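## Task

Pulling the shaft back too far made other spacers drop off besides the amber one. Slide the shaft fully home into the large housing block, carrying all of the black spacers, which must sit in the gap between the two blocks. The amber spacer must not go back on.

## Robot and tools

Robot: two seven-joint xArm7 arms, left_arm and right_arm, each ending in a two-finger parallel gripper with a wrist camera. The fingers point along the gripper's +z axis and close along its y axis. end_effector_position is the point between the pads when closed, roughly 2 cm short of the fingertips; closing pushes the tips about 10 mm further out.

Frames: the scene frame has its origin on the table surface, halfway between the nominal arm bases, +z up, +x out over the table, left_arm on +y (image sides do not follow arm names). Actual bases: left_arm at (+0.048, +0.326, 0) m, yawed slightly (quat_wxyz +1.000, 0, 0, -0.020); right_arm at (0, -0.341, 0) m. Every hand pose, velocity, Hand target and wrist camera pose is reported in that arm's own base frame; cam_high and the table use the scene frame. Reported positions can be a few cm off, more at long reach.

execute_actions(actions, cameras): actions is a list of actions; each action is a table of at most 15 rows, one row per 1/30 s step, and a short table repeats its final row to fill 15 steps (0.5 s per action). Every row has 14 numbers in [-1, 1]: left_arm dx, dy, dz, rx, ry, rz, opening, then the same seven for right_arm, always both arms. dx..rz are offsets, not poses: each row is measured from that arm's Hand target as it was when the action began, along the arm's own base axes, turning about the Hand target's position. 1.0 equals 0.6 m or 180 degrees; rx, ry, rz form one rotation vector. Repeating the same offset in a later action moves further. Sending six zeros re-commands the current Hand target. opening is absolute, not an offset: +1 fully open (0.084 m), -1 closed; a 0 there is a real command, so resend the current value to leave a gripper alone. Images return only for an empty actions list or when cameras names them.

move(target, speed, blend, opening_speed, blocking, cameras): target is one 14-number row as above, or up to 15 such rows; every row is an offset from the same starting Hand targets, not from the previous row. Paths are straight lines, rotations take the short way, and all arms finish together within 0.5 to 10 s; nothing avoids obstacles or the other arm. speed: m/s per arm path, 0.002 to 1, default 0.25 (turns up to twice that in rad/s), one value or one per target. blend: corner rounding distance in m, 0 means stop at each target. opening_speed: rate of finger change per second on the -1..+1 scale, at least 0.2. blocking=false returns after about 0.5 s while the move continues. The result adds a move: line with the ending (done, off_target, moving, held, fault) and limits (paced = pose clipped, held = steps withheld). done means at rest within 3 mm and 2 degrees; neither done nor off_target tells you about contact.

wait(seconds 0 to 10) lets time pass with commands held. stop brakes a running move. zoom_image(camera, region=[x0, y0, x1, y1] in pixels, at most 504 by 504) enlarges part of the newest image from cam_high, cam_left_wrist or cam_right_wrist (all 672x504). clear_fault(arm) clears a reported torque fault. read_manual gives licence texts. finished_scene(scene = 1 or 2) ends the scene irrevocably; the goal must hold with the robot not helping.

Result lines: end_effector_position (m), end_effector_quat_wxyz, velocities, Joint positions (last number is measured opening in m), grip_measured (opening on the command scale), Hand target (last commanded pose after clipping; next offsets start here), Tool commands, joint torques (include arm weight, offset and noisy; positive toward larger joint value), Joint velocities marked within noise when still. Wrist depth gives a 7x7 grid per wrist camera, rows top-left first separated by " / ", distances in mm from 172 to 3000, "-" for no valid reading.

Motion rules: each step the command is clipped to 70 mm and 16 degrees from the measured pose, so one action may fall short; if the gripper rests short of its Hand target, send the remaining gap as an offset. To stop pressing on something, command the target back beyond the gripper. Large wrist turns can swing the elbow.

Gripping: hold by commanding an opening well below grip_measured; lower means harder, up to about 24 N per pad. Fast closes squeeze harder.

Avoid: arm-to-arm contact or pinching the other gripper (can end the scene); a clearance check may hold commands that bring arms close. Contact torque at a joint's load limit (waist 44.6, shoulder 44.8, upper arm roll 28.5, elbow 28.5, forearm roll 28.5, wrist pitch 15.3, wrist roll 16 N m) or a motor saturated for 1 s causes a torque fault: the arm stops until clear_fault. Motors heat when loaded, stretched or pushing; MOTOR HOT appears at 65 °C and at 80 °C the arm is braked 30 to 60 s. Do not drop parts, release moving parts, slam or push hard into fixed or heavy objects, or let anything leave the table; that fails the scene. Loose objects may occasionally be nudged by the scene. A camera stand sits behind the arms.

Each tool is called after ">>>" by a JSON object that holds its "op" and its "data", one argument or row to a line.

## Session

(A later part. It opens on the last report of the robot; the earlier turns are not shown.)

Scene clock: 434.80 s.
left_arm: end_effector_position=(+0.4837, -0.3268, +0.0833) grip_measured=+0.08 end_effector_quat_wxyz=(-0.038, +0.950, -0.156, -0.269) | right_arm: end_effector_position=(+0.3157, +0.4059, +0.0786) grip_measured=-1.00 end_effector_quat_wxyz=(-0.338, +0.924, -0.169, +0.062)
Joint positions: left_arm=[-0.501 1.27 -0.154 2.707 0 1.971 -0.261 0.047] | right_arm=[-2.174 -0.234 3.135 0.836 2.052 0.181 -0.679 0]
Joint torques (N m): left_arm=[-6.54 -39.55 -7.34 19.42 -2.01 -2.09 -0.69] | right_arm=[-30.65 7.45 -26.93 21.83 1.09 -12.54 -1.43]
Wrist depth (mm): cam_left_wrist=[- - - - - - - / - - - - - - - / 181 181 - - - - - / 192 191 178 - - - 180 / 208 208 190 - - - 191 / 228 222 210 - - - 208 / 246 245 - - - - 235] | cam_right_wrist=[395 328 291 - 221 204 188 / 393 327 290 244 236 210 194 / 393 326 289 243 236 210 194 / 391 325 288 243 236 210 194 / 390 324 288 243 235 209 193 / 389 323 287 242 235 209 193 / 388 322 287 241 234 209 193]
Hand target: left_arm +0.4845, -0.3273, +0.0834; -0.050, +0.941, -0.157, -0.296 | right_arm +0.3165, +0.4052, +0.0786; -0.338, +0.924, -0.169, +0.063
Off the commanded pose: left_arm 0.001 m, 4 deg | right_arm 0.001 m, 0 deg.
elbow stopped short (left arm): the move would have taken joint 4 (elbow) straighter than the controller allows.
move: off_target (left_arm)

>>> {"op": "move", "data": {
  "target": [0.0006,0.0018,-0.0024,0,0,0,0.12,0,0,0,0,0,0,-1],
  "speed": 0.01
}}

>>> {"op": "move", "data": {
  "target": [0,0,0,0,0,0,0.16,0,0,0,0,0,0,-1],
  "speed": 0.01
}}

Scene clock: 438.50 s.
left_arm: end_effector_position=(+0.4840, -0.3257, +0.0819) grip_measured=+0.11 end_effector_quat_wxyz=(-0.038, +0.949, -0.156, -0.269) | right_arm: end_effector_position=(+0.3157, +0.4059, +0.0786) grip_measured=-1.00 end_effector_quat_wxyz=(-0.338, +0.924, -0.169, +0.062)
Joint positions: left_arm=[-0.5 1.273 -0.154 2.707 0.001 1.97 -0.259 0.049] | right_arm=[-2.183 -0.234 3.144 0.837 2.053 0.179 -0.681 0]
Joint torques (N m): left_arm=[5.87 -30.95 2.69 19.95 1.69 -2.17 1.04] | right_arm=[-31.38 7.18 -26.66 21.63 0.78 -12.31 -1.39]
Wrist depth (mm): cam_left_wrist=[- - - - - - - / - - - - - - - / 179 179 - - - - - / 190 190 174 - - - - / 207 206 192 - - - 193 / 226 221 207 - - - 207 / 244 243 - - - - 233] | cam_right_wrist=[394 328 290 - 222 204 188 / 393 326 290 243 236 210 194 / 392 326 289 243 235 210 194 / 390 325 289 242 235 210 193 / 390 325 287 242 235 209 193 / 388 324 288 242 234 209 193 / 387 322 287 241 234 208 192]
Hand target: left_arm +0.4848, -0.3262, +0.0820; -0.050, +0.941, -0.157, -0.296 | right_arm +0.3165, +0.4052, +0.0786; -0.338, +0.924, -0.169, +0.063
Off the commanded pose: left_arm 0.001 m, 4 deg | right_arm 0.001 m, 0 deg.
elbow stopped short (left arm): the move would have taken joint 4 (elbow) straighter than the controller allows.
move: off_target (left_arm)

Scene clock: 439.00 s.
left_arm: end_effector_position=(+0.4840, -0.3257, +0.0819) grip_measured=+0.15 end_effector_quat_wxyz=(-0.038, +0.950, -0.156, -0.269) | right_arm: end_effector_position=(+0.3157, +0.4059, +0.0786) grip_measured=-1.00 end_effector_quat_wxyz=(-0.338, +0.924, -0.169, +0.062)
Joint positions: left_arm=[-0.5 1.273 -0.154 2.707 0.001 1.97 -0.259 0.05] | right_arm=[-2.184 -0.234 3.145 0.837 2.053 0.179 -0.681 0]
Joint torques (N m): left_arm=[5.55 -31.55 2.84 20.15 0.92 -2.29 1.02] | right_arm=[-31.47 7.35 -26.45 21.64 0.93 -12.36 -1.59]
Wrist depth (mm): cam_left_wrist=[- - - - - - - / - - - - - - - / 179 179 - - - - - / 190 190 174 - - - - / 206 206 192 - - - 193 / 226 220 207 - - - 207 / 244 243 - - - - 239] | cam_right_wrist=[397 327 290 - 221 204 189 / 394 326 290 244 236 210 194 / 392 326 288 243 235 210 194 / 391 325 288 243 235 209 193 / 389 324 288 242 235 209 193 / 389 324 287 242 235 209 193 / 387 323 286 241 233 209 193]
Hand target: left_arm +0.4848, -0.3262, +0.0820; -0.050, +0.941, -0.157, -0.296 | right_arm +0.3165, +0.4052, +0.0786; -0.338, +0.924, -0.169, +0.063
Off the commanded pose: left_arm 0.001 m, 4 deg | right_arm 0.001 m, 0 deg.
elbow stopped short (left arm): the move would have taken joint 4 (elbow) straighter than the controller allows.
move: off_target (left_arm)

>>> {"op": "move", "data": {
  "target": [
    [0,0,0,0,0,0,0.16,-0.05,0.0,0,0,0,0,-1],
    [0,0,0,0,0,0,0.16,-0.035,-0.25,0.12,0,0,0,-1],
    [0,0,0,0,0,0,0.16,0.149,-0.32,0.12,0,0,0,-1]
  ],
  "speed": 0.25,
  "blend": 0.02,
  "cameras": ["cam_right_wrist"]
}}

>>> {"op": "zoom_image", "data": {
  "camera": "cam_right_wrist",
  "region": [150, 220, 330, 380]
}}

Scene clock: 441.07 s.
left_arm: end_effector_position=(+0.4840, -0.3257, +0.0819) grip_measured=+0.15 end_effector_quat_wxyz=(-0.038, +0.950, -0.156, -0.269) | right_arm: end_effector_position=(+0.4059, +0.2132, +0.1506) grip_measured=-1.00 end_effector_quat_wxyz=(-0.338, +0.924, -0.169, +0.063)
Joint positions: left_arm=[-0.5 1.273 -0.154 2.707 0 1.97 -0.259 0.05] | right_arm=[-2.456 0.115 2.811 0.607 1.172 0.517 -0.286 0]
Joint torques (N m): left_arm=[3.42 -31.43 2.85 20.59 -0.76 -2.27 1.14] | right_arm=[-5.72 4.49 -1.2 16.61 1.88 0.94 -1.37]
Wrist depth (mm): cam_left_wrist=[- - - - - - - / - - - - - - - / 179 179 - - - - - / 190 190 174 - - - - / 207 206 192 - - - 193 / 226 221 206 - - - 206 / 244 244 - - - - 239] | cam_right_wrist=[- 187 262 327 308 284 263 / - 184 198 297 306 283 262 / 203 191 216 317 306 283 261 / 539 277 236 316 305 282 261 / 536 290 252 335 305 281 261 / 533 465 267 280 306 281 261 / 531 462 268 332 307 280 260]
Hand target: left_arm +0.4848, -0.3262, +0.0820; -0.050, +0.941, -0.157, -0.296 | right_arm +0.4059, +0.2132, +0.1506; -0.338, +0.924, -0.169, +0.063
Off the commanded pose: left_arm 0.001 m, 4 deg | right_arm 0.000 m, 0 deg.
elbow stopped short (left arm): the move would have taken joint 4 (elbow) straighter than the controller allows.
move: off_target (left_arm); blend cut to 0.015 m at target 1
camera_calibration:
cam_right_wrist: T_world_to_cam=[[-0.260164, -0.728601, -0.633605, 0.383129], [-0.939235, 0.343159, -0.00895014, 0.3762], [0.223948, 0.592776, -0.773605, 0.0321361], [0, 0, 0, 1]] pos_world=[0.445819, 0.131002, 0.27098]
Images, in order (width x height): cam_right_wrist 672x504.

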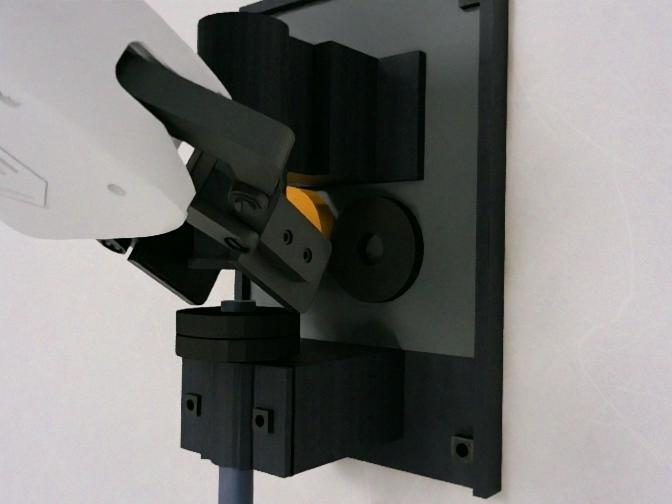

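Scaled by 2.800 from the camera's 672x504 image, which has a finer 960x720 frame.

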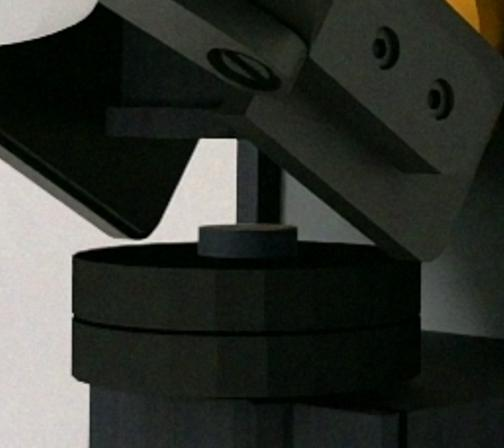

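>>> {"op": "move", "data": {
  "target": [
    [0,0,0.12,0,0,0,0.3,0,0,0,0,0,0,-1],
    [-0.25,0.35,0.25,0,0,0,0.3,0,0,0,0,0,0,-1]
  ],
  "speed": 0.15,
  "blend": 0.02,
  "cameras": ["cam_right_wrist"]
}}

Scene clock: 444.20 s.
left_arm: end_effector_position=(+0.3348, -0.1162, +0.2319) grip_measured=+0.29 end_effector_quat_wxyz=(-0.050, +0.941, -0.157, -0.296) | right_arm: end_effector_position=(+0.4059, +0.2132, +0.1506) grip_measured=-1.00 end_effector_quat_wxyz=(-0.338, +0.924, -0.169, +0.063)
Joint positions: left_arm=[-0.234 0.137 -0.106 1.288 0.009 1.762 -0.013 0.056] | right_arm=[-2.456 0.115 2.811 0.607 1.172 0.517 -0.286 0]
Joint torques (N m): left_arm=[5.73 -23.96 4.81 19.37 1.8 -1.86 1.03] | right_arm=[-6.03 4.24 -1.1 16.49 2.5 0.84 -1.38]
Wrist depth (mm): cam_left_wrist=[301 299 299 297 296 295 293 / 325 323 321 320 320 317 311 / 353 350 349 346 345 338 342 / 378 376 374 371 369 368 365 / 413 412 410 399 404 402 401 / 462 458 444 451 448 446 443 / 518 497 498 488 489 486 485] | cam_right_wrist=[545 472 262 327 308 283 262 / 542 472 260 298 305 283 262 / 539 470 260 326 306 282 262 / 539 467 262 326 305 282 261 / 538 430 255 335 305 281 261 / 533 464 261 280 307 281 260 / 533 464 268 332 307 280 259]
Hand target: left_arm +0.3348, -0.1162, +0.2320; -0.050, +0.941, -0.157, -0.296 | right_arm +0.4059, +0.2132, +0.1506; -0.338, +0.924, -0.169, +0.063
Off the commanded pose: left_arm 0.000 m, 0 deg | right_arm 0.000 m, 0 deg.
elbow stopped short (left arm): the move would have taken joint 4 (elbow) straighter than the controller allows.
move: done
camera_calibration:
cam_right_wrist: T_world_to_cam=[[-0.260258, -0.728473, -0.633714, 0.383184], [-0.939207, 0.343237, -0.0088396, 0.376147], [0.223953, 0.592888, -0.773517, 0.0320953], [0, 0, 0, 1]] pos_world=[0.445819, 0.131003, 0.27098]
Images, in order (width x height): cam_right_wrist 672x504.

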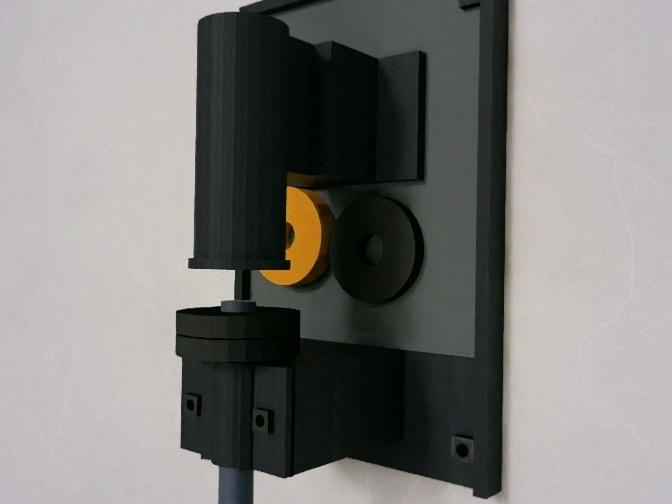

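>>> {"op": "move", "data": {
  "target": [
    [0,0,0,0,0,0,0.3,0.03,-0.02,0.03,-0.1,-0.12,0.07,0.3],
    [0,0,0,0,0,0,0.3,0.0945,0.104,-0.095,-0.205,-0.2465,0.1405,0.3]
  ],
  "speed": 0.15,
  "blend": 0.02,
  "cameras": ["cam_right_wrist"]
}}

Scene clock: 449.90 s.
left_arm: end_effector_position=(+0.3348, -0.1162, +0.2320) grip_measured=+0.29 end_effector_quat_wxyz=(-0.050, +0.941, -0.157, -0.296) | right_arm: end_effector_position=(+0.4628, +0.2759, +0.0942) grip_measured=+0.29 end_effector_quat_wxyz=(-0.058, +0.931, +0.195, +0.302)
Joint positions: left_arm=[-0.234 0.137 -0.106 1.288 0.009 1.762 -0.013 0.056] | right_arm=[-2.137 -0.343 2.897 0.946 1.769 -0.153 -1.431 0.056]
Joint torques (N m): left_arm=[5.38 -24.08 4.8 19.56 2.14 -1.32 0.77] | right_arm=[8.07 8.61 -1.48 16.65 1.36 2.55 -1.08]
Wrist depth (mm): cam_left_wrist=[301 300 299 297 296 295 293 / 324 323 322 321 319 317 311 / 352 351 348 347 346 338 342 / 377 375 373 372 369 367 365 / 415 411 409 399 405 402 399 / 463 459 445 451 449 447 443 / 517 500 499 488 490 488 484] | cam_right_wrist=[378 381 384 385 387 391 394 / 348 342 351 353 356 357 351 / 313 315 317 326 189 195 316 / 292 294 301 - 179 234 295 / 273 279 - 190 181 257 272 / - - - 239 239 247 254 / - - - 225 226 234 239]
Hand target: left_arm +0.3348, -0.1162, +0.2320; -0.050, +0.941, -0.157, -0.296 | right_arm +0.4626, +0.2756, +0.0936; -0.081, +0.903, +0.193, +0.374
Off the commanded pose: left_arm 0.000 m, 0 deg | right_arm 0.001 m, 9 deg.
move: off_target (right_arm)
camera_calibration:
cam_right_wrist: T_world_to_cam=[[0.400443, -0.915804, 0.0307776, 0.0911624], [-0.736906, -0.341818, -0.583207, 0.557115], [0.544624, 0.210861, -0.81174, -0.100901], [0, 0, 0, 1]] pos_world=[0.428989, 0.295195, 0.240202]
Images, in order (width x height): cam_right_wrist 672x504.

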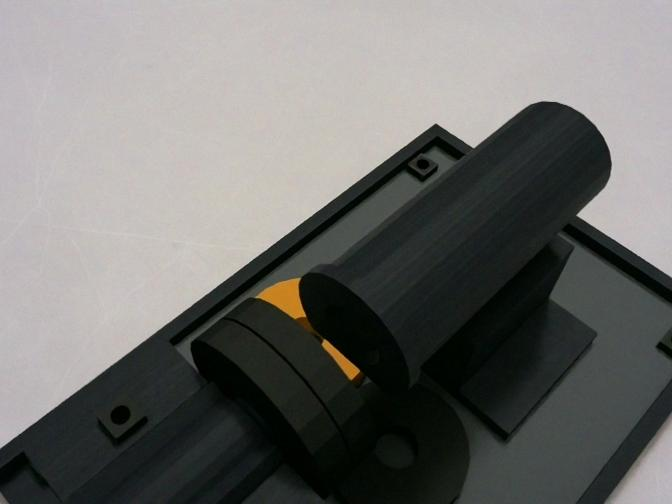

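>>> {"op": "move", "data": {
  "target": [
    [0,0,0,0,0,0,0.3,-0.06,-0.08,0.05,0,0,0,-1],
    [0,0,0,0,0,0,0.3,0.03,-0.06,0.08,0.205,0.2465,-0.1405,-1],
    [0,0,0,0,0,0,0.3,0.0665,-0.0027,-0.05,0.205,0.2465,-0.1405,-1]
  ],
  "speed": 0.12,
  "blend": [0.0,0.01,0],
  "cameras": ["cam_right_wrist"]
}}

Scene clock: 458.53 s.
left_arm: end_effector_position=(+0.3348, -0.1162, +0.2320) grip_measured=+0.29 end_effector_quat_wxyz=(-0.050, +0.941, -0.157, -0.296) | right_arm: end_effector_position=(+0.5025, +0.2740, +0.0636) grip_measured=-1.00 end_effector_quat_wxyz=(-0.338, +0.924, -0.169, +0.063)
Joint positions: left_arm=[-0.234 0.137 -0.106 1.288 0.009 1.762 -0.013 0.056] | right_arm=[-2.248 -0.476 2.604 1.037 1.567 0.68 -0.509 0]
Joint torques (N m): left_arm=[5.38 -23.42 4.99 19.44 1.83 -0.46 0.26] | right_arm=[-5.7 10.32 -3.56 15.34 2.82 1.27 -1.36]
Wrist depth (mm): cam_left_wrist=[301 299 298 297 297 294 294 / 325 324 322 320 319 317 311 / 353 350 349 346 346 338 343 / 378 375 375 372 370 368 366 / 414 412 410 400 403 403 400 / 462 458 444 451 449 448 443 / 520 499 499 488 488 488 484] | cam_right_wrist=[364 314 267 232 203 181 - / 363 314 247 228 207 185 175 / - - - - 188 180 174 / - - - - 186 179 174 / - - - - 186 179 175 / - - - 211 191 182 174 / - - - 211 196 179 174]
Hand target: left_arm +0.3348, -0.1162, +0.2320; -0.050, +0.941, -0.157, -0.296 | right_arm +0.5025, +0.2740, +0.0636; -0.338, +0.924, -0.169, +0.063
Off the commanded pose: left_arm 0.000 m, 0 deg | right_arm 0.000 m, 0 deg.
move: done
camera_calibration:
cam_right_wrist: T_world_to_cam=[[-0.260217, -0.728538, -0.633656, 0.397462], [-0.939216, 0.343212, -0.00890628, 0.445258], [0.223967, 0.592822, -0.773564, -0.0928684], [0, 0, 0, 1]] pos_world=[0.542419, 0.191803, 0.18398]
Images, in order (width x height): cam_right_wrist 672x504.

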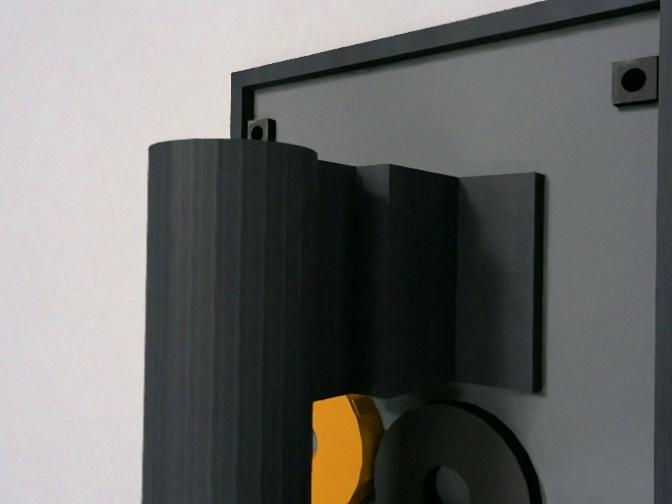

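>>> {"op": "move", "data": {
  "target": [0,0,0,0,0,0,0.3,0,0,-0.02,0,0,0,-1],
  "speed": 0.03
}}

>>> {"op": "move", "data": {
  "target": [0,0,0,0,0,0,0.3,0,0,-0.006,0,0,0,-1],
  "speed": 0.02
}}

>>> {"op": "move", "data": {
  "target": [0,0,0,0,0,0,0.3,0,0,-0.004,0,0,0,-1],
  "speed": 0.02
}}

Scene clock: 459.50 s.
left_arm: end_effector_position=(+0.3348, -0.1162, +0.2320) grip_measured=+0.29 end_effector_quat_wxyz=(-0.050, +0.941, -0.157, -0.296) | right_arm: end_effector_position=(+0.5025, +0.2740, +0.0516) grip_measured=-1.00 end_effector_quat_wxyz=(-0.338, +0.924, -0.169, +0.063)
Joint positions: left_arm=[-0.234 0.137 -0.106 1.288 0.009 1.762 -0.013 0.056] | right_arm=[-2.257 -0.507 2.614 1.045 1.603 0.685 -0.542 0]
Joint torques (N m): left_arm=[5.7 -23.83 4.93 19.43 1.76 -0.41 0.29] | right_arm=[-5.78 10.74 -3.73 14.7 2.66 1.13 -1.5]
Wrist depth (mm): cam_left_wrist=[301 300 299 297 296 295 293 / 324 323 322 320 320 317 311 / 352 350 349 348 346 338 342 / 378 376 374 371 370 367 365 / 415 411 409 400 405 403 400 / 461 458 443 451 449 445 442 / 519 499 498 488 489 486 483] | cam_right_wrist=[339 292 249 216 185 177 - / 337 292 232 212 192 176 - / - - - - 179 - - / - - - - 176 - - / - - - - 177 - - / - - - 202 178 - - / - - - 195 182 - -]
Hand target: left_arm +0.3348, -0.1162, +0.2320; -0.050, +0.941, -0.157, -0.296 | right_arm +0.5025, +0.2740, +0.0516; -0.338, +0.924, -0.169, +0.063
Off the commanded pose: left_arm 0.000 m, 0 deg | right_arm 0.000 m, 0 deg.
move: done

Scene clock: 460.23 s.
left_arm: end_effector_position=(+0.3348, -0.1162, +0.2320) grip_measured=+0.29 end_effector_quat_wxyz=(-0.050, +0.941, -0.157, -0.296) | right_arm: end_effector_position=(+0.5025, +0.2740, +0.0480) grip_measured=-1.00 end_effector_quat_wxyz=(-0.338, +0.924, -0.169, +0.063)
Joint positions: left_arm=[-0.234 0.137 -0.106 1.288 0.009 1.762 -0.013 0.056] | right_arm=[-2.26 -0.516 2.618 1.048 1.614 0.686 -0.551 0]
Joint torques (N m): left_arm=[5 -23.35 4.88 19.31 1.71 -0.31 0.16] | right_arm=[-6.08 11.23 -3.84 14.88 2.92 1.23 -1.54]
Wrist depth (mm): cam_left_wrist=[301 299 299 297 297 295 293 / 324 323 322 320 319 317 311 / 352 351 348 348 345 339 342 / 378 376 374 372 370 367 365 / 415 412 409 399 404 403 400 / 462 458 446 451 447 446 443 / 519 499 497 487 489 488 484] | cam_right_wrist=[331 286 243 206 183 - - / 330 287 230 207 188 172 - / - - - - 177 - - / - - - - 176 - - / - - - - 177 - - / - - - 197 177 - - / - - 210 194 177 - -]
Hand target: left_arm +0.3348, -0.1162, +0.2320; -0.050, +0.941, -0.157, -0.296 | right_arm +0.5025, +0.2740, +0.0480; -0.338, +0.924, -0.169, +0.063
Off the commanded pose: left_arm 0.000 m, 0 deg | right_arm 0.000 m, 0 deg.
move: done

Scene clock: 460.93 s.
left_arm: end_effector_position=(+0.3348, -0.1162, +0.2320) grip_measured=+0.29 end_effector_quat_wxyz=(-0.050, +0.941, -0.157, -0.296) | right_arm: end_effector_position=(+0.5025, +0.2740, +0.0456) grip_measured=-1.00 end_effector_quat_wxyz=(-0.338, +0.924, -0.169, +0.063)
Joint positions: left_arm=[-0.234 0.137 -0.106 1.288 0.009 1.762 -0.013 0.056] | right_arm=[-2.262 -0.522 2.62 1.049 1.621 0.687 -0.558 0]
Joint torques (N m): left_arm=[5.32 -23.35 4.59 19.32 1.87 -0.09 0.16] | right_arm=[-5.88 10.97 -3.8 14.64 2.7 1.3 -1.4]
Wrist depth (mm): cam_left_wrist=[301 299 297 297 296 295 293 / 325 323 323 320 320 318 311 / 352 350 349 348 346 339 342 / 380 376 374 372 369 368 366 / 415 413 410 399 405 402 401 / 462 458 445 452 448 446 442 / 520 500 497 489 487 488 482] | cam_right_wrist=[327 282 240 204 180 - - / 325 281 227 204 185 - - / - - - - 176 - - / - - - - 176 - - / - - - - 176 - - / - - - 195 176 - - / - - 207 193 180 - -]
Hand target: left_arm +0.3348, -0.1162, +0.2320; -0.050, +0.941, -0.157, -0.296 | right_arm +0.5025, +0.2740, +0.0456; -0.338, +0.924, -0.169, +0.063
Off the commanded pose: left_arm 0.000 m, 0 deg | right_arm 0.000 m, 0 deg.
move: done

>>> {"op": "move", "data": {
  "target": [0,0,0,0,0,0,0.3,0,0,-0.005,0,0,0,-1],
  "speed": 0.02
}}

>>> {"op": "move", "data": {
  "target": [0,0,0,0,0,0,0.3,0,0,-0.004,0,0,0,-1],
  "speed": 0.02
}}

>>> {"op": "move", "data": {
  "target": [0,0,0,0,0,0,0.3,0,0,-0.004,0,0,0,-1],
  "speed": 0.02
}}

Scene clock: 461.77 s.
left_arm: end_effector_position=(+0.3348, -0.1162, +0.2320) grip_measured=+0.29 end_effector_quat_wxyz=(-0.050, +0.941, -0.157, -0.296) | right_arm: end_effector_position=(+0.5025, +0.2740, +0.0426) grip_measured=-1.00 end_effector_quat_wxyz=(-0.338, +0.924, -0.169, +0.063)
Joint positions: left_arm=[-0.234 0.137 -0.106 1.288 0.009 1.762 -0.013 0.056] | right_arm=[-2.265 -0.529 2.622 1.051 1.629 0.688 -0.566 0]
Joint torques (N m): left_arm=[5.72 -23.56 4.75 19.39 1.52 -0.04 0.04] | right_arm=[-6.25 10.17 -3.93 14.66 2.8 1.35 -1.36]
Wrist depth (mm): cam_left_wrist=[300 300 298 297 297 295 294 / 325 323 322 321 319 318 311 / 353 351 349 348 345 339 342 / 378 376 373 373 368 368 365 / 414 412 411 399 406 402 401 / 461 458 445 452 449 447 442 / 520 498 498 487 489 486 484] | cam_right_wrist=[320 277 235 200 181 - - / 319 277 223 199 181 - - / - - - - 175 - - / - - - - 173 - - / - - - - 173 - - / - - - 191 174 - - / - - 207 188 176 - -]
Hand target: left_arm +0.3348, -0.1162, +0.2320; -0.050, +0.941, -0.157, -0.296 | right_arm +0.5025, +0.2740, +0.0426; -0.338, +0.924, -0.169, +0.063
Off the commanded pose: left_arm 0.000 m, 0 deg | right_arm 0.000 m, 0 deg.
move: done

Scene clock: 462.47 s.
left_arm: end_effector_position=(+0.3348, -0.1162, +0.2320) grip_measured=+0.29 end_effector_quat_wxyz=(-0.050, +0.941, -0.157, -0.296) | right_arm: end_effector_position=(+0.5025, +0.2740, +0.0402) grip_measured=-1.00 end_effector_quat_wxyz=(-0.338, +0.924, -0.169, +0.063)
Joint positions: left_arm=[-0.234 0.137 -0.106 1.288 0.009 1.762 -0.013 0.056] | right_arm=[-2.267 -0.536 2.624 1.053 1.636 0.689 -0.572 0]
Joint torques (N m): left_arm=[5.62 -23.97 5.1 19.42 1.72 -0.05 0.15] | right_arm=[-5.76 11.04 -3.86 14.67 2.66 1.44 -1.33]
Wrist depth (mm): cam_left_wrist=[301 300 299 297 296 295 294 / 325 323 322 321 318 317 311 / 353 352 349 347 345 338 342 / 376 376 374 371 370 368 365 / 414 412 410 399 405 403 401 / 463 459 443 452 448 446 442 / 519 499 499 488 490 488 482] | cam_right_wrist=[315 273 223 195 178 - - / 314 284 219 196 178 - - / - - - - - - - / - - - - - - - / - - - - - - - / - - - 189 - - - / - - 199 185 173 - -]
Hand target: left_arm +0.3348, -0.1162, +0.2320; -0.050, +0.941, -0.157, -0.296 | right_arm +0.5025, +0.2740, +0.0402; -0.338, +0.924, -0.169, +0.063
Off the commanded pose: left_arm 0.000 m, 0 deg | right_arm 0.000 m, 0 deg.
move: done

Scene clock: 463.17 s.
left_arm: end_effector_position=(+0.3348, -0.1162, +0.2320) grip_measured=+0.29 end_effector_quat_wxyz=(-0.050, +0.941, -0.157, -0.296) | right_arm: end_effector_position=(+0.5025, +0.2740, +0.0378) grip_measured=-1.00 end_effector_quat_wxyz=(-0.338, +0.924, -0.169, +0.063)
Joint positions: left_arm=[-0.234 0.137 -0.106 1.288 0.009 1.762 -0.013 0.056] | right_arm=[-2.269 -0.542 2.626 1.055 1.643 0.69 -0.578 0]
Joint torques (N m): left_arm=[5.14 -23.71 4.78 19.41 1.4 0.2 -0.14] | right_arm=[-5.75 11.25 -3.99 14.65 2.86 1.27 -1.34]
Wrist depth (mm): cam_left_wrist=[301 300 298 297 296 294 294 / 325 324 322 320 319 317 311 / 351 350 350 347 346 338 342 / 378 376 373 372 369 367 366 / 415 413 411 400 404 402 401 / 462 458 444 451 450 446 444 / 520 498 499 490 486 487 484] | cam_right_wrist=[311 269 220 192 176 - - / 309 268 215 193 180 - - / - - - - - - - / - - - - - - - / - - - - - - - / - - - - - - - / - - 203 181 - - -]
Hand target: left_arm +0.3348, -0.1162, +0.2320; -0.050, +0.941, -0.157, -0.296 | right_arm +0.5025, +0.2740, +0.0378; -0.338, +0.924, -0.169, +0.063
Off the commanded pose: left_arm 0.000 m, 0 deg | right_arm 0.000 m, 0 deg.
move: done

>>> {"op": "move", "data": {
  "target": [
    [0,0,0,0,0,0,0.3,0,0,-0.003,0,0,0,-1],
    [0,0,0,0,0,0,0.3,-0.0118,-0.0312,-0.003,0,0,0,-1],
    [0,0,0,0,0,0,0.3,-0.0118,-0.0312,0.05,0,0,0,-1],
    [0,0,0,0,0,0,0.3,-0.08,-0.05,0.1,0,0,0,-1]
  ],
  "speed": 0.06,
  "cameras": ["cam_right_wrist"]
}}

Scene clock: 466.53 s.
left_arm: end_effector_position=(+0.3348, -0.1162, +0.2320) grip_measured=+0.29 end_effector_quat_wxyz=(-0.050, +0.941, -0.157, -0.296) | right_arm: end_effector_position=(+0.4545, +0.2440, +0.0978) grip_measured=-1.00 end_effector_quat_wxyz=(-0.338, +0.924, -0.169, +0.063)
Joint positions: left_arm=[-0.234 0.137 -0.106 1.288 0.009 1.762 -0.013 0.056] | right_arm=[-2.198 -0.229 2.562 0.823 1.465 0.607 -0.495 0]
Joint torques (N m): left_arm=[5.21 -23.92 4.9 19.58 1.56 0.28 -0.24] | right_arm=[5.78 16.69 -4.58 9.55 -2.18 -2.69 1.55]
Wrist depth (mm): cam_left_wrist=[301 299 298 298 296 294 294 / 325 323 321 320 319 317 311 / 352 350 348 346 346 338 342 / 378 375 373 371 369 368 366 / 414 411 410 400 404 403 401 / 461 457 444 453 448 446 443 / 520 500 498 488 490 487 483] | cam_right_wrist=[436 361 298 269 244 220 209 / 457 191 193 228 236 223 209 / 458 190 193 228 235 222 209 / 454 190 194 239 235 222 208 / 453 189 193 259 235 221 208 / 427 341 209 268 239 221 208 / - 185 194 243 240 220 207]
Hand target: left_arm +0.3348, -0.1162, +0.2320; -0.050, +0.941, -0.157, -0.296 | right_arm +0.4545, +0.2440, +0.0978; -0.338, +0.924, -0.169, +0.063
Off the commanded pose: left_arm 0.000 m, 0 deg | right_arm 0.000 m, 0 deg.
move: done
camera_calibration:
cam_right_wrist: T_world_to_cam=[[-0.260258, -0.728473, -0.633714, 0.384809], [-0.939207, 0.343237, -0.0088396, 0.410754], [0.223953, 0.592888, -0.773517, -0.0378915], [0, 0, 0, 1]] pos_world=[0.494419, 0.161803, 0.21818]
Images, in order (width x height): cam_right_wrist 672x504.

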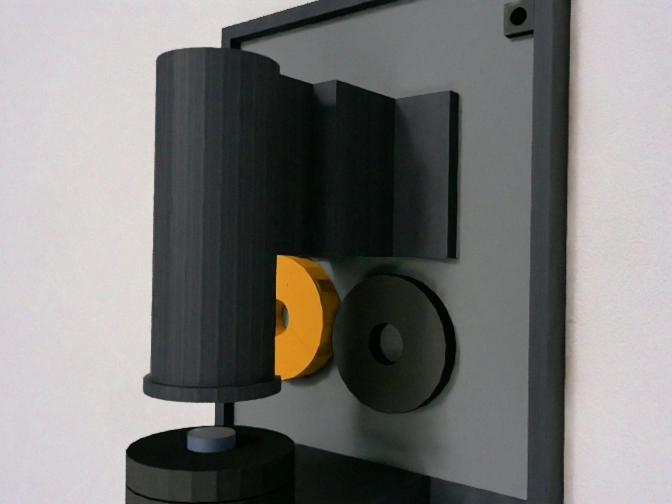

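>>> {"op": "move", "data": {
  "target": [
    [0,0,0,0,0,0,0.3,0.091,0.0682,-0.07,0,0,0,-1],
    [0,0,0,0,0,0,0.3,0.091,0.0682,-0.091,0,0,0,-1]
  ],
  "speed": 0.06
}}

>>> {"op": "move", "data": {
  "target": [0,0,0,0,0,0,0.3,0,0,-0.003,0,0,0,-1],
  "speed": 0.01
}}

>>> {"op": "move", "data": {
  "target": [0,0,0,0,0,0,0.3,0,0,-0.003,0,0,0,-1],
  "speed": 0.01
}}

Scene clock: 469.50 s.
left_arm: end_effector_position=(+0.3348, -0.1162, +0.2320) grip_measured=+0.29 end_effector_quat_wxyz=(-0.050, +0.941, -0.157, -0.296) | right_arm: end_effector_position=(+0.5091, +0.2849, +0.0432) grip_measured=-1.00 end_effector_quat_wxyz=(-0.338, +0.924, -0.169, +0.063)
Joint positions: left_arm=[-0.234 0.137 -0.106 1.288 0.009 1.762 -0.013 0.056] | right_arm=[-2.259 -0.552 2.628 1.088 1.625 0.684 -0.537 0]
Joint torques (N m): left_arm=[5.27 -23.43 4.67 19.29 1.63 0.84 -0.24] | right_arm=[-5.81 11.35 -4.15 14.77 2.43 1.16 -1.3]
Wrist depth (mm): cam_left_wrist=[301 300 299 297 296 294 293 / 325 323 322 321 319 317 311 / 353 351 349 347 346 338 341 / 378 375 373 372 370 367 366 / 415 411 410 399 406 402 400 / 462 458 446 452 448 446 444 / 519 499 497 485 489 488 483] | cam_right_wrist=[320 277 236 199 176 - - / 320 277 221 200 182 - - / - - - - - - - / - - - - - - - / - - - - - - - / - - - - - - - / - - - 185 176 - -]
Hand target: left_arm +0.3348, -0.1162, +0.2320; -0.050, +0.941, -0.157, -0.296 | right_arm +0.5091, +0.2849, +0.0432; -0.338, +0.924, -0.169, +0.063
Off the commanded pose: left_arm 0.000 m, 0 deg | right_arm 0.000 m, 0 deg.
move: done

Scene clock: 470.20 s.
left_arm: end_effector_position=(+0.3348, -0.1162, +0.2320) grip_measured=+0.29 end_effector_quat_wxyz=(-0.050, +0.941, -0.157, -0.296) | right_arm: end_effector_position=(+0.5091, +0.2849, +0.0414) grip_measured=-1.00 end_effector_quat_wxyz=(-0.338, +0.924, -0.169, +0.063)
Joint positions: left_arm=[-0.234 0.137 -0.106 1.288 0.009 1.762 -0.013 0.056] | right_arm=[-2.261 -0.557 2.63 1.089 1.63 0.685 -0.542 0]
Joint torques (N m): left_arm=[5.1 -23.89 4.7 19.57 1.8 0.78 -0.34] | right_arm=[-5.54 11.68 -4.02 14.82 2.62 1.34 -1.38]
Wrist depth (mm): cam_left_wrist=[301 300 298 297 296 295 293 / 324 323 322 320 319 317 312 / 352 350 349 347 346 339 342 / 377 375 373 370 370 367 366 / 416 411 411 400 406 403 400 / 460 458 445 451 448 447 444 / 519 498 498 486 488 488 485] | cam_right_wrist=[316 274 233 197 176 - - / 315 274 220 198 179 - - / - - - - - - - / - - - - - - - / - - - - - - - / - - - - - - - / - - - 186 174 - -]
Hand target: left_arm +0.3348, -0.1162, +0.2320; -0.050, +0.941, -0.157, -0.296 | right_arm +0.5091, +0.2849, +0.0414; -0.338, +0.924, -0.169, +0.063
Off the commanded pose: left_arm 0.000 m, 0 deg | right_arm 0.000 m, 0 deg.
move: done

Scene clock: 470.90 s.
left_arm: end_effector_position=(+0.3348, -0.1162, +0.2320) grip_measured=+0.29 end_effector_quat_wxyz=(-0.050, +0.941, -0.157, -0.296) | right_arm: end_effector_position=(+0.5091, +0.2849, +0.0396) grip_measured=-1.00 end_effector_quat_wxyz=(-0.338, +0.924, -0.169, +0.063)
Joint positions: left_arm=[-0.234 0.137 -0.106 1.288 0.009 1.762 -0.013 0.056] | right_arm=[-2.262 -0.561 2.632 1.091 1.635 0.686 -0.546 0]
Joint torques (N m): left_arm=[5.31 -23.41 4.82 19.44 1.41 0.99 -0.44] | right_arm=[-5.87 11.2 -4.06 14.89 2.87 1.24 -1.3]
Wrist depth (mm): cam_left_wrist=[301 301 298 297 296 295 293 / 324 323 322 320 319 317 311 / 352 351 350 347 345 338 342 / 378 376 374 372 369 367 365 / 415 412 409 399 404 401 401 / 461 457 445 452 449 446 444 / 517 497 498 488 486 489 485] | cam_right_wrist=[313 272 230 196 176 - - / 313 270 216 196 177 - - / - - - - - - - / - - - - - - - / - - - - - - - / - - - - - - - / - - 198 184 172 - -]
Hand target: left_arm +0.3348, -0.1162, +0.2320; -0.050, +0.941, -0.157, -0.296 | right_arm +0.5091, +0.2849, +0.0396; -0.338, +0.924, -0.169, +0.063
Off the commanded pose: left_arm 0.000 m, 0 deg | right_arm 0.000 m, 0 deg.
move: done

Keep lowering.

>>> {"op": "move", "data": {
  "target": [0,0,0,0,0,0,0.3,0,0,-0.004,0,0,0,-1],
  "speed": 0.01
}}

>>> {"op": "move", "data": {
  "target": [0,0,0,0,0,0,0.3,0,0,-0.004,0,0,0,-1],
  "speed": 0.01
}}

>>> {"op": "move", "data": {
  "target": [0,0,0,0,0,0,0.3,0,0,-0.004,0,0,0,-1],
  "speed": 0.01,
  "cameras": ["cam_right_wrist"]
}}

Scene clock: 473.30 s.
left_arm: end_effector_position=(+0.3348, -0.1162, +0.2320) grip_measured=+0.29 end_effector_quat_wxyz=(-0.050, +0.941, -0.157, -0.296) | right_arm: end_effector_position=(+0.5091, +0.2849, +0.0372) grip_measured=-1.00 end_effector_quat_wxyz=(-0.338, +0.924, -0.169, +0.063)
Joint positions: left_arm=[-0.234 0.137 -0.106 1.288 0.009 1.762 -0.013 0.056] | right_arm=[-2.264 -0.567 2.634 1.093 1.642 0.686 -0.553 0]
Joint torques (N m): left_arm=[4.81 -23.56 4.72 19.49 1.82 0.96 -0.49] | right_arm=[-5.72 11.61 -4.35 14.71 2.81 1.18 -1.37]
Wrist depth (mm): cam_left_wrist=[301 300 298 297 296 294 293 / 325 323 323 320 319 318 311 / 352 351 349 348 345 338 342 / 377 375 373 372 369 368 366 / 415 413 409 400 405 402 399 / 463 457 444 452 449 445 444 / 519 499 497 487 489 487 484] | cam_right_wrist=[308 267 227 192 175 - - / 307 266 214 192 180 - - / - - - - - - - / - - - - - - - / - - - - - - - / - - - - - - - / - - 195 179 - - -]
Hand target: left_arm +0.3348, -0.1162, +0.2320; -0.050, +0.941, -0.157, -0.296 | right_arm +0.5091, +0.2849, +0.0372; -0.338, +0.924, -0.169, +0.063
Off the commanded pose: left_arm 0.000 m, 0 deg | right_arm 0.000 m, 0 deg.
move: done

Scene clock: 474.00 s.
left_arm: end_effector_position=(+0.3348, -0.1162, +0.2320) grip_measured=+0.29 end_effector_quat_wxyz=(-0.050, +0.941, -0.157, -0.296) | right_arm: end_effector_position=(+0.5092, +0.2850, +0.0350) grip_measured=-1.00 end_effector_quat_wxyz=(-0.338, +0.924, -0.169, +0.063)
Joint positions: left_arm=[-0.234 0.137 -0.106 1.288 0.009 1.762 -0.013 0.056] | right_arm=[-2.266 -0.573 2.636 1.095 1.648 0.687 -0.559 0]
Joint torques (N m): left_arm=[4.22 -23.88 4.61 19.34 1.59 1.03 -0.48] | right_arm=[-5.63 3.1 -1.52 8.25 1.8 0.4 -1.41]
Wrist depth (mm): cam_left_wrist=[301 300 299 297 296 295 294 / 324 323 322 320 318 317 311 / 353 351 350 347 346 338 341 / 377 376 374 371 369 367 366 / 415 411 409 400 404 402 401 / 461 458 445 452 448 446 444 / 518 498 499 488 489 488 484] | cam_right_wrist=[306 265 225 189 175 - - / 305 264 212 191 178 - - / - - - - - - - / - - - - - - - / - - - - - - - / - - - - - - - / - - - 179 - - -]
Hand target: left_arm +0.3348, -0.1162, +0.2320; -0.050, +0.941, -0.157, -0.296 | right_arm +0.5091, +0.2849, +0.0348; -0.338, +0.924, -0.169, +0.063
Off the commanded pose: left_arm 0.000 m, 0 deg | right_arm 0.000 m, 0 deg.
move: done

Scene clock: 474.70 s.
left_arm: end_effector_position=(+0.3348, -0.1162, +0.2320) grip_measured=+0.29 end_effector_quat_wxyz=(-0.050, +0.941, -0.157, -0.296) | right_arm: end_effector_position=(+0.5094, +0.2853, +0.0336) grip_measured=-1.00 end_effector_quat_wxyz=(-0.339, +0.923, -0.169, +0.063)
Joint positions: left_arm=[-0.234 0.137 -0.106 1.288 0.009 1.762 -0.013 0.056] | right_arm=[-2.268 -0.577 2.638 1.097 1.655 0.688 -0.565 0]
Joint torques (N m): left_arm=[4.73 -23.71 4.63 19.59 1.42 1.02 -0.52] | right_arm=[-5.37 -9.19 3.45 -2.11 0.35 -1.69 -1.45]
Wrist depth (mm): cam_left_wrist=[301 300 298 297 295 295 293 / 325 323 322 320 319 318 311 / 353 351 349 348 346 338 342 / 377 375 374 372 369 369 366 / 414 413 410 399 406 402 401 / 461 458 444 451 450 447 443 / 522 498 497 485 488 488 484] | cam_right_wrist=[308 265 226 191 173 - - / 307 265 212 191 178 - - / - - - - - - - / - - - - - - - / - - - - - - - / - - - - - - - / - - - 178 - - -]
Hand target: left_arm +0.3348, -0.1162, +0.2320; -0.050, +0.941, -0.157, -0.296 | right_arm +0.5091, +0.2849, +0.0324; -0.338, +0.924, -0.169, +0.063
Off the commanded pose: left_arm 0.000 m, 0 deg | right_arm 0.001 m, 0 deg.
move: done
camera_calibration:
cam_right_wrist: T_world_to_cam=[[-0.259374, -0.727478, -0.635217, 0.387805], [-0.93921, 0.343211, -0.00955902, 0.447665], [0.224967, 0.594123, -0.772274, -0.125272], [0, 0, 0, 1]] pos_world=[0.54922, 0.202903, 0.153875]
Images, in order (width x height): cam_right_wrist 672x504.

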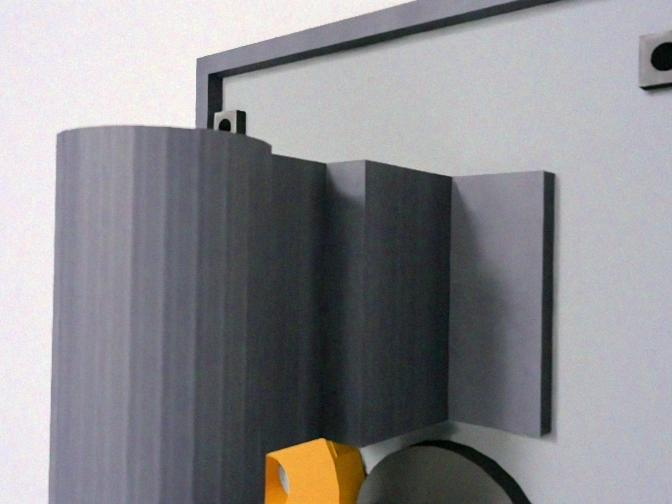

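>>> {"op": "move", "data": {
  "target": [
    [0,0,0,0,0,0,0.3,-0.0203,-0.0065,0.001,0,0,0,-1],
    [0,0,0,0,0,0,0.3,-0.0203,-0.0065,0.04,0,0,0,-1],
    [0,0,0,0,0,0,0.3,-0.09,-0.07,0.11,0,0,0,-1]
  ],
  "speed": 0.05,
  "cameras": ["cam_right_wrist"]
}}

Scene clock: 478.13 s.
left_arm: end_effector_position=(+0.3348, -0.1162, +0.2320) grip_measured=+0.29 end_effector_quat_wxyz=(-0.050, +0.941, -0.157, -0.296) | right_arm: end_effector_position=(+0.4551, +0.2429, +0.0984) grip_measured=-1.00 end_effector_quat_wxyz=(-0.338, +0.924, -0.169, +0.063)
Joint positions: left_arm=[-0.234 0.137 -0.106 1.288 0.009 1.762 -0.013 0.056] | right_arm=[-2.2 -0.228 2.561 0.823 1.461 0.609 -0.493 0]
Joint torques (N m): left_arm=[4.69 -23.68 4.33 19.46 1.48 0.87 -0.61] | right_arm=[5.48 16.73 -4.6 9.54 -2.04 -2.72 1.81]
Wrist depth (mm): cam_left_wrist=[301 300 299 297 296 295 293 / 325 324 322 320 319 318 311 / 353 351 349 347 344 338 342 / 378 376 374 371 368 368 366 / 414 412 410 399 405 402 400 / 461 458 446 450 448 446 442 / 519 499 499 487 490 488 483] | cam_right_wrist=[436 362 304 268 244 221 210 / 458 192 194 229 237 223 210 / 455 191 194 229 236 223 209 / 456 191 194 241 235 223 209 / 454 190 194 260 235 222 209 / 428 342 228 268 240 222 208 / - 186 195 247 241 219 208]
Hand target: left_arm +0.3348, -0.1162, +0.2320; -0.050, +0.941, -0.157, -0.296 | right_arm +0.4551, +0.2429, +0.0984; -0.338, +0.924, -0.169, +0.063
Off the commanded pose: left_arm 0.000 m, 0 deg | right_arm 0.000 m, 0 deg.
move: done
camera_calibration:
cam_right_wrist: T_world_to_cam=[[-0.260258, -0.728473, -0.633714, 0.384544], [-0.939207, 0.343237, -0.0088396, 0.4117], [0.223953, 0.592888, -0.773517, -0.0369096], [0, 0, 0, 1]] pos_world=[0.495019, 0.160703, 0.21878]
Images, in order (width x height): cam_right_wrist 672x504.

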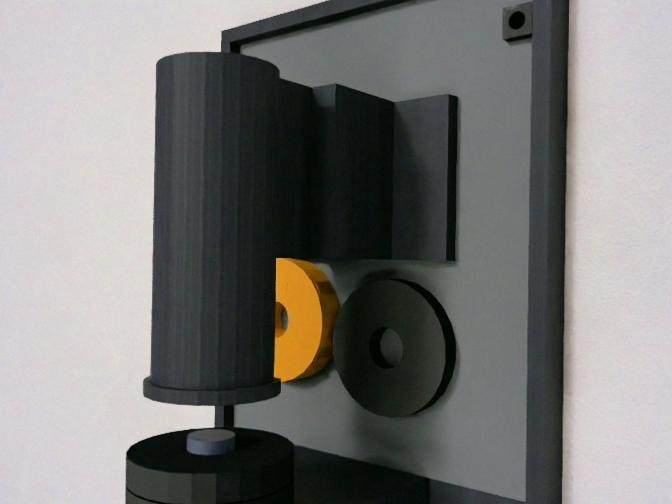

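>>> {"op": "move", "data": {
  "target": [
    [0,0,0,0,0,0,0.3,0.03,0.0,0.03,-0.05,-0.16,0.18,0.2],
    [0,0,0,0,0,0,0.3,0.0752,0.0405,-0.034,-0.1009,-0.3233,0.3678,0.2],
    [0,0,0,0,0,0,0.3,0.1003,0.1065,-0.1073,-0.1009,-0.3233,0.3678,0.2]
  ],
  "speed": [0.15,0.15,0.03],
  "blend": [0.02,0.0,0],
  "cameras": ["cam_right_wrist"]
}}

Scene clock: 486.47 s.
left_arm: end_effector_position=(+0.3348, -0.1162, +0.2320) grip_measured=+0.29 end_effector_quat_wxyz=(-0.050, +0.941, -0.157, -0.296) | right_arm: end_effector_position=(+0.5063, +0.2896, +0.0309) grip_measured=+0.18 end_effector_quat_wxyz=(-0.215, +0.770, +0.517, +0.306)
Joint positions: left_arm=[-0.234 0.137 -0.106 1.288 0.009 1.762 -0.013 0.056] | right_arm=[-2.291 -0.579 2.658 1.079 1.756 0.721 -2.211 0.052]
Joint torques (N m): left_arm=[4.6 -23.74 4.45 19.64 1.64 1.06 -0.54] | right_arm=[3.61 3.43 5.99 4.06 -3.13 0.72 0.09]
Wrist depth (mm): cam_left_wrist=[301 300 299 297 296 295 294 / 325 323 322 321 318 317 311 / 353 351 349 347 345 339 342 / 378 376 373 372 369 368 366 / 415 412 410 398 405 403 400 / 461 457 446 451 449 446 444 / 518 499 497 488 487 488 484] | cam_right_wrist=[351 351 351 352 352 352 354 / 308 309 309 298 310 298 311 / - - - - 277 277 277 / - - - - - - - / - - - - - - - / - - - - 184 174 - / - - - 176 172 179 176]
Hand target: left_arm +0.3348, -0.1162, +0.2320; -0.050, +0.941, -0.157, -0.296 | right_arm +0.5063, +0.2896, +0.0309; -0.215, +0.770, +0.517, +0.306 (not the last commanded pose)
Tool commands: left_gripper/opening=+0.3 right_gripper/opening=+0.2
Off the commanded pose: left_arm 0.000 m, 0 deg | right_arm 0.020 m, 2 deg.
TORQUE FAULT: the external load on joint 4 (elbow) of the right arm reached its load limit, and that arm stopped. The contact can be on any part of that arm beyond that joint, not only on its tool. A torque fault puts only its own arm into a fault stop. That arm's remaining commands of this call were not run. The hold on joint 4 (elbow) of that arm was moved back by the arm itself, up to 3 degrees, as the stop began, but a joint of that arm was then at its load limit, so every hold on that arm was set where that arm was. That arm may still press on what stopped it. That arm is still stopped at the end of this call. While its stop runs, that arm, its gripper or tool too, takes no new command.
CLEAR FAULT: the right arm stays stopped (state 4) until you call clear_fault(arm="right_arm").
End effector pose when the fault began: right_arm: position (+0.5132, +0.3005, +0.0388), quat_wxyz (-0.216, +0.762, +0.523, +0.314)
Joint positions when the fault began: right_arm=[-2.289 -0.584 2.662 1.107 1.755 0.724 -2.211 0.052]
move: fault (right_arm); path passed 2 of 3 targets
camera_calibration:
cam_right_wrist: T_world_to_cam=[[0.927879, -0.372822, 0.00664481, -0.335246], [-0.265164, -0.672259, -0.691199, 0.41709], [0.262161, 0.639587, -0.722634, -0.162719], [0, 0, 0, 1]] pos_world=[0.464323, 0.259479, 0.172933]
Images, in order (width x height): cam_right_wrist 672x504.

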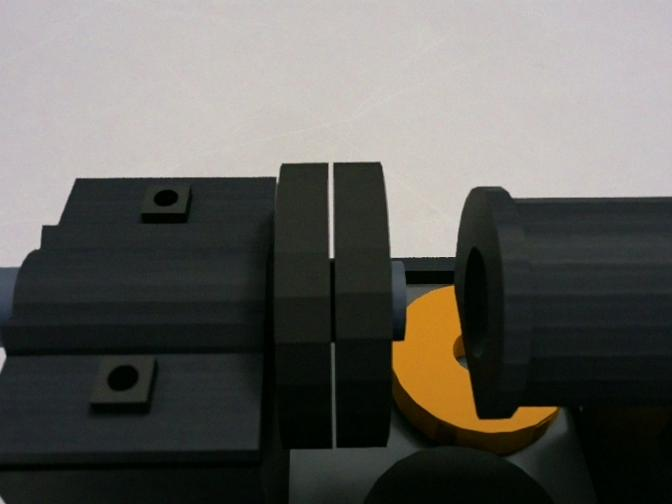

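>>> {"op": "clear_fault", "data": {
  "arm": "right_arm"
}}

>>> {"op": "move", "data": {
  "target": [0,0,0,0,0,0,0.3,-0.02,-0.06,0.1,0,0,0,0.2],
  "speed": 0.1,
  "cameras": ["all"]
}}

Scene clock: 487.27 s.
left_arm: end_effector_position=(+0.3348, -0.1162, +0.2320) grip_measured=+0.29 end_effector_quat_wxyz=(-0.050, +0.941, -0.157, -0.296) | right_arm: end_effector_position=(+0.5062, +0.2896, +0.0309) grip_measured=+0.18 end_effector_quat_wxyz=(-0.215, +0.770, +0.517, +0.306)
Joint positions: left_arm=[-0.234 0.137 -0.106 1.288 0.009 1.762 -0.013 0.056] | right_arm=[-2.291 -0.579 2.658 1.079 1.756 0.721 -2.211 0.052]
Joint torques (N m): left_arm=[4.17 -23.68 4.72 19.67 1.37 1.05 -0.49] | right_arm=[3.52 3.55 6.08 3.29 -3.21 0.91 0.25]
Wrist depth (mm): cam_left_wrist=[301 299 299 297 297 295 293 / 325 323 322 320 319 318 312 / 352 351 350 348 346 338 342 / 377 376 373 373 369 368 366 / 415 413 409 399 404 402 401 / 462 459 444 451 448 446 444 / 518 498 498 486 489 487 484] | cam_right_wrist=[350 351 351 351 353 353 353 / 308 309 310 297 310 299 311 / - - - - 277 277 277 / - - - - - - - / - - - - - - - / - - - - 184 174 - / - - - 176 173 179 176]
Hand target: left_arm +0.3348, -0.1162, +0.2320; -0.050, +0.941, -0.157, -0.296 | right_arm +0.5062, +0.2896, +0.0309; -0.215, +0.770, +0.517, +0.306 (not the last commanded pose)
Tool commands: left_gripper/opening=+0.3 right_gripper/opening=+0.2
Off the commanded pose: left_arm 0.000 m, 0 deg | right_arm 0.020 m, 2 deg.
TORQUE FAULT, CONTINUED: the right arm's stop, for the torque fault of joint 4 (elbow) that an earlier result reported, is over. The call counts as one of the actions that you can send in this scene. The hold on joint 4 (elbow) of that arm was moved back by the arm itself, up to 3 degrees, as the stop began, but a joint of that arm was then at its load limit, so every hold on that arm was set where that arm was. That arm's target is now where it stood when the stop ended, not its last command. That arm's gripper keeps its grip as last carried out, and that arm accepts commands again: back off and push less far.
CLEAR FAULT: your call cleared the right arm's torque fault. If a joint's load stays at its limit, that arm stops again at once.

Scene clock: 488.43 s.
left_arm: end_effector_position=(+0.3348, -0.1162, +0.2320) grip_measured=+0.29 end_effector_quat_wxyz=(-0.050, +0.941, -0.157, -0.296) | right_arm: end_effector_position=(+0.4942, +0.2536, +0.0909) grip_measured=+0.19 end_effector_quat_wxyz=(-0.215, +0.770, +0.517, +0.306)
Joint positions: left_arm=[-0.234 0.137 -0.106 1.288 0.009 1.762 -0.013 0.056] | right_arm=[-2.279 -0.366 2.587 0.955 1.566 0.713 -2.114 0.052]
Joint torques (N m): left_arm=[4.1 -23.8 4.4 19.5 1.3 1.06 -0.43] | right_arm=[5.99 18.98 -6.28 9.49 -2.18 -2.49 1.63]
Wrist depth (mm): cam_left_wrist=[301 300 299 297 296 295 294 / 324 323 322 320 320 317 310 / 352 351 350 348 346 338 342 / 378 376 374 371 369 366 366 / 414 412 410 400 405 402 400 / 462 456 445 452 450 446 443 / 519 499 500 488 489 487 484] | cam_right_wrist=[470 472 470 473 471 474 472 / 416 414 415 414 415 417 415 / 357 358 357 357 358 358 357 / 324 334 207 326 325 325 325 / 187 182 182 - 173 173 173 / 184 175 176 186 243 207 176 / 247 180 180 237 232 226 208]
Hand target: left_arm +0.3348, -0.1162, +0.2320; -0.050, +0.941, -0.157, -0.296 | right_arm +0.4942, +0.2536, +0.0909; -0.215, +0.770, +0.517, +0.306
Off the commanded pose: left_arm 0.000 m, 0 deg | right_arm 0.000 m, 0 deg.
move: done
camera_calibration:
cam_left_wrist: T_world_to_cam=[[-0.329184, -0.943888, -0.0267254, 0.0413983], [-0.785765, 0.258123, 0.562091, 0.236197], [-0.523652, 0.206031, -0.826644, 0.527434], [0, 0, 0, 1]] pos_world=[0.475415, -0.13056, 0.304342]
cam_right_wrist: T_world_to_cam=[[0.927904, -0.372761, 0.00657831, -0.337941], [-0.265188, -0.672321, -0.691129, 0.431187], [0.262049, 0.639557, -0.722701, -0.0931172], [0, 0, 0, 1]] pos_world=[0.452323, 0.223479, 0.232933]

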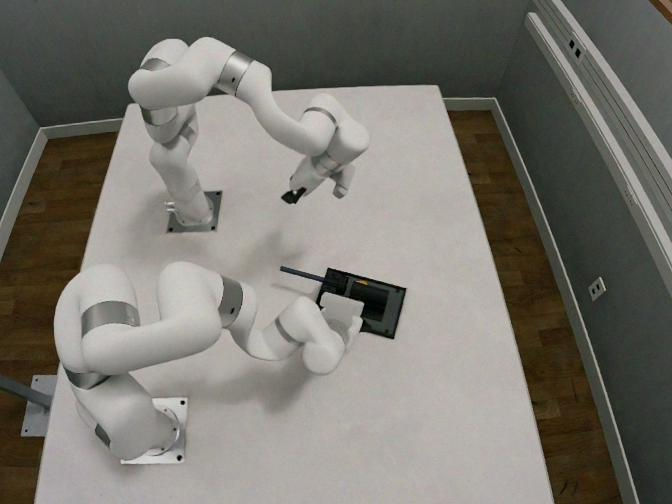

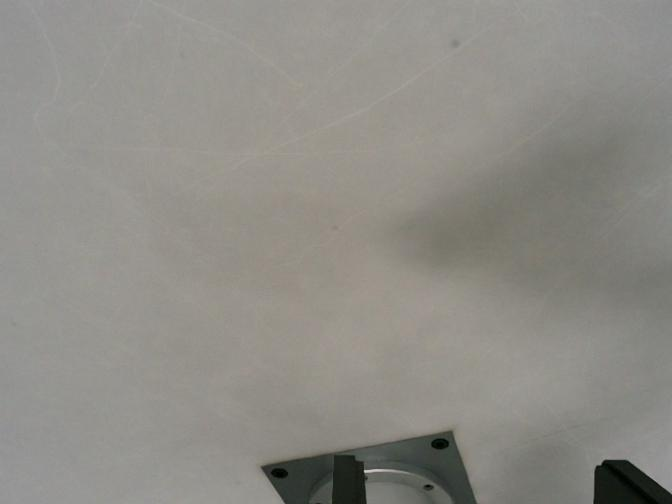

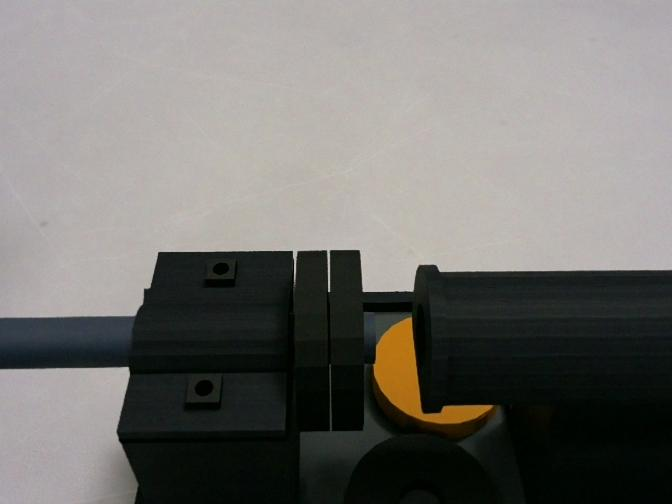

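>>> {"op": "move", "data": {
  "target": [0,0,0,0,0,0,0.3,-0.03,-0.1,0.12,0,0,0,0.2],
  "speed": 0.2,
  "cameras": ["cam_right_wrist","cam_high"]
}}

>>> {"op": "zoom_image", "data": {
  "camera": "cam_high",
  "region": [260, 240, 440, 360]
}}

Scene clock: 489.90 s.
left_arm: end_effector_position=(+0.3348, -0.1162, +0.2320) grip_measured=+0.29 end_effector_quat_wxyz=(-0.050, +0.941, -0.157, -0.296) | right_arm: end_effector_position=(+0.4763, +0.1935, +0.1629) grip_measured=+0.19 end_effector_quat_wxyz=(-0.215, +0.770, +0.517, +0.306)
Joint positions: left_arm=[-0.234 0.137 -0.106 1.288 0.009 1.762 -0.013 0.056] | right_arm=[-2.292 -0.074 2.488 0.828 1.233 0.712 -1.94 0.052]
Joint torques (N m): left_arm=[4 -23.85 4.48 19.55 1.4 0.81 -0.46] | right_arm=[5.72 15.17 -1.53 10.84 -1.7 -2.48 1.44]
Wrist depth (mm): cam_left_wrist=[301 300 299 297 296 295 293 / 324 323 321 320 319 317 311 / 352 350 349 348 346 338 342 / 378 375 374 371 369 368 365 / 415 413 408 399 404 402 400 / 462 458 445 452 448 445 444 / 519 498 498 487 487 489 482] | cam_right_wrist=[616 615 617 619 615 619 616 / 541 543 542 545 540 544 545 / 469 469 468 468 469 470 469 / 425 424 424 426 427 424 425 / 278 278 274 264 267 268 360 / 358 340 272 331 324 297 341 / 324 324 310 310 308 309 316]
Hand target: left_arm +0.3348, -0.1162, +0.2320; -0.050, +0.941, -0.157, -0.296 | right_arm +0.4762, +0.1936, +0.1629; -0.215, +0.770, +0.517, +0.306
Off the commanded pose: left_arm 0.000 m, 0 deg | right_arm 0.000 m, 0 deg.
move: done
camera_calibration:
cam_right_wrist: T_world_to_cam=[[0.927855, -0.372883, 0.00657959, -0.344037], [-0.26525, -0.672224, -0.691199, 0.435868], [0.26216, 0.639588, -0.722634, 0.00193403], [0, 0, 0, 1]] pos_world=[0.434323, 0.163479, 0.304933]
Images, in order (width x height): cam_high 672x504, cam_right_wrist 672x504.

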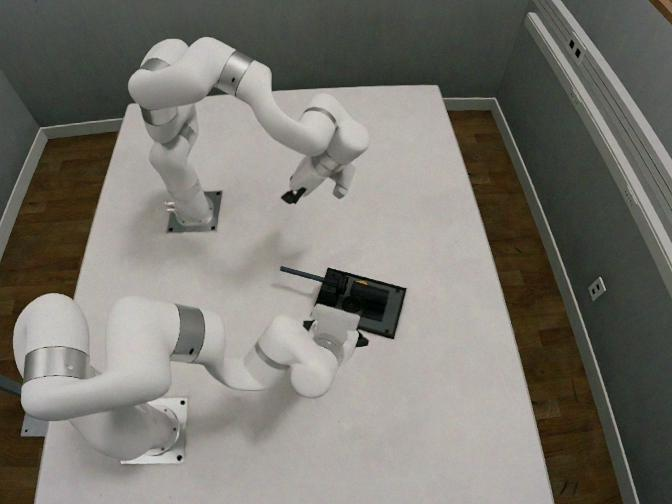

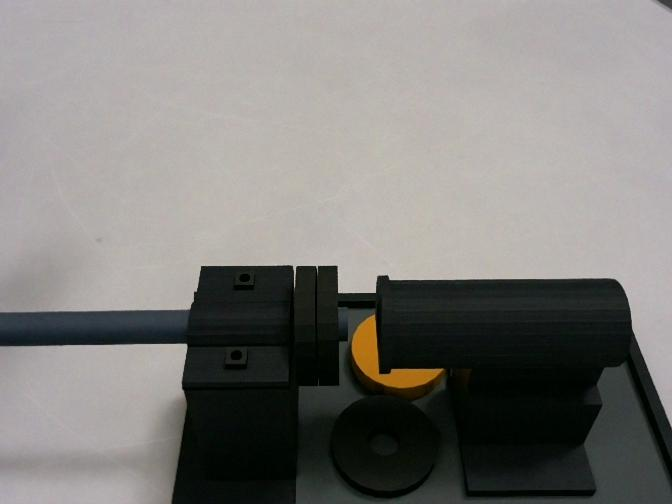

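Scaled by 2.800 from the camera's 672x504 image, which has a finer 960x720 frame.

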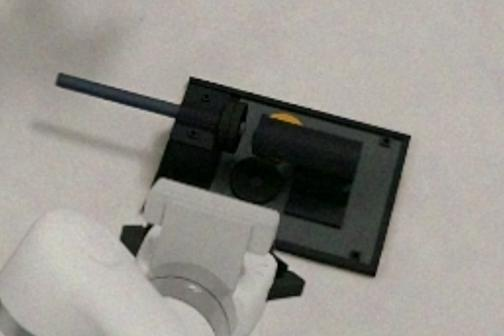

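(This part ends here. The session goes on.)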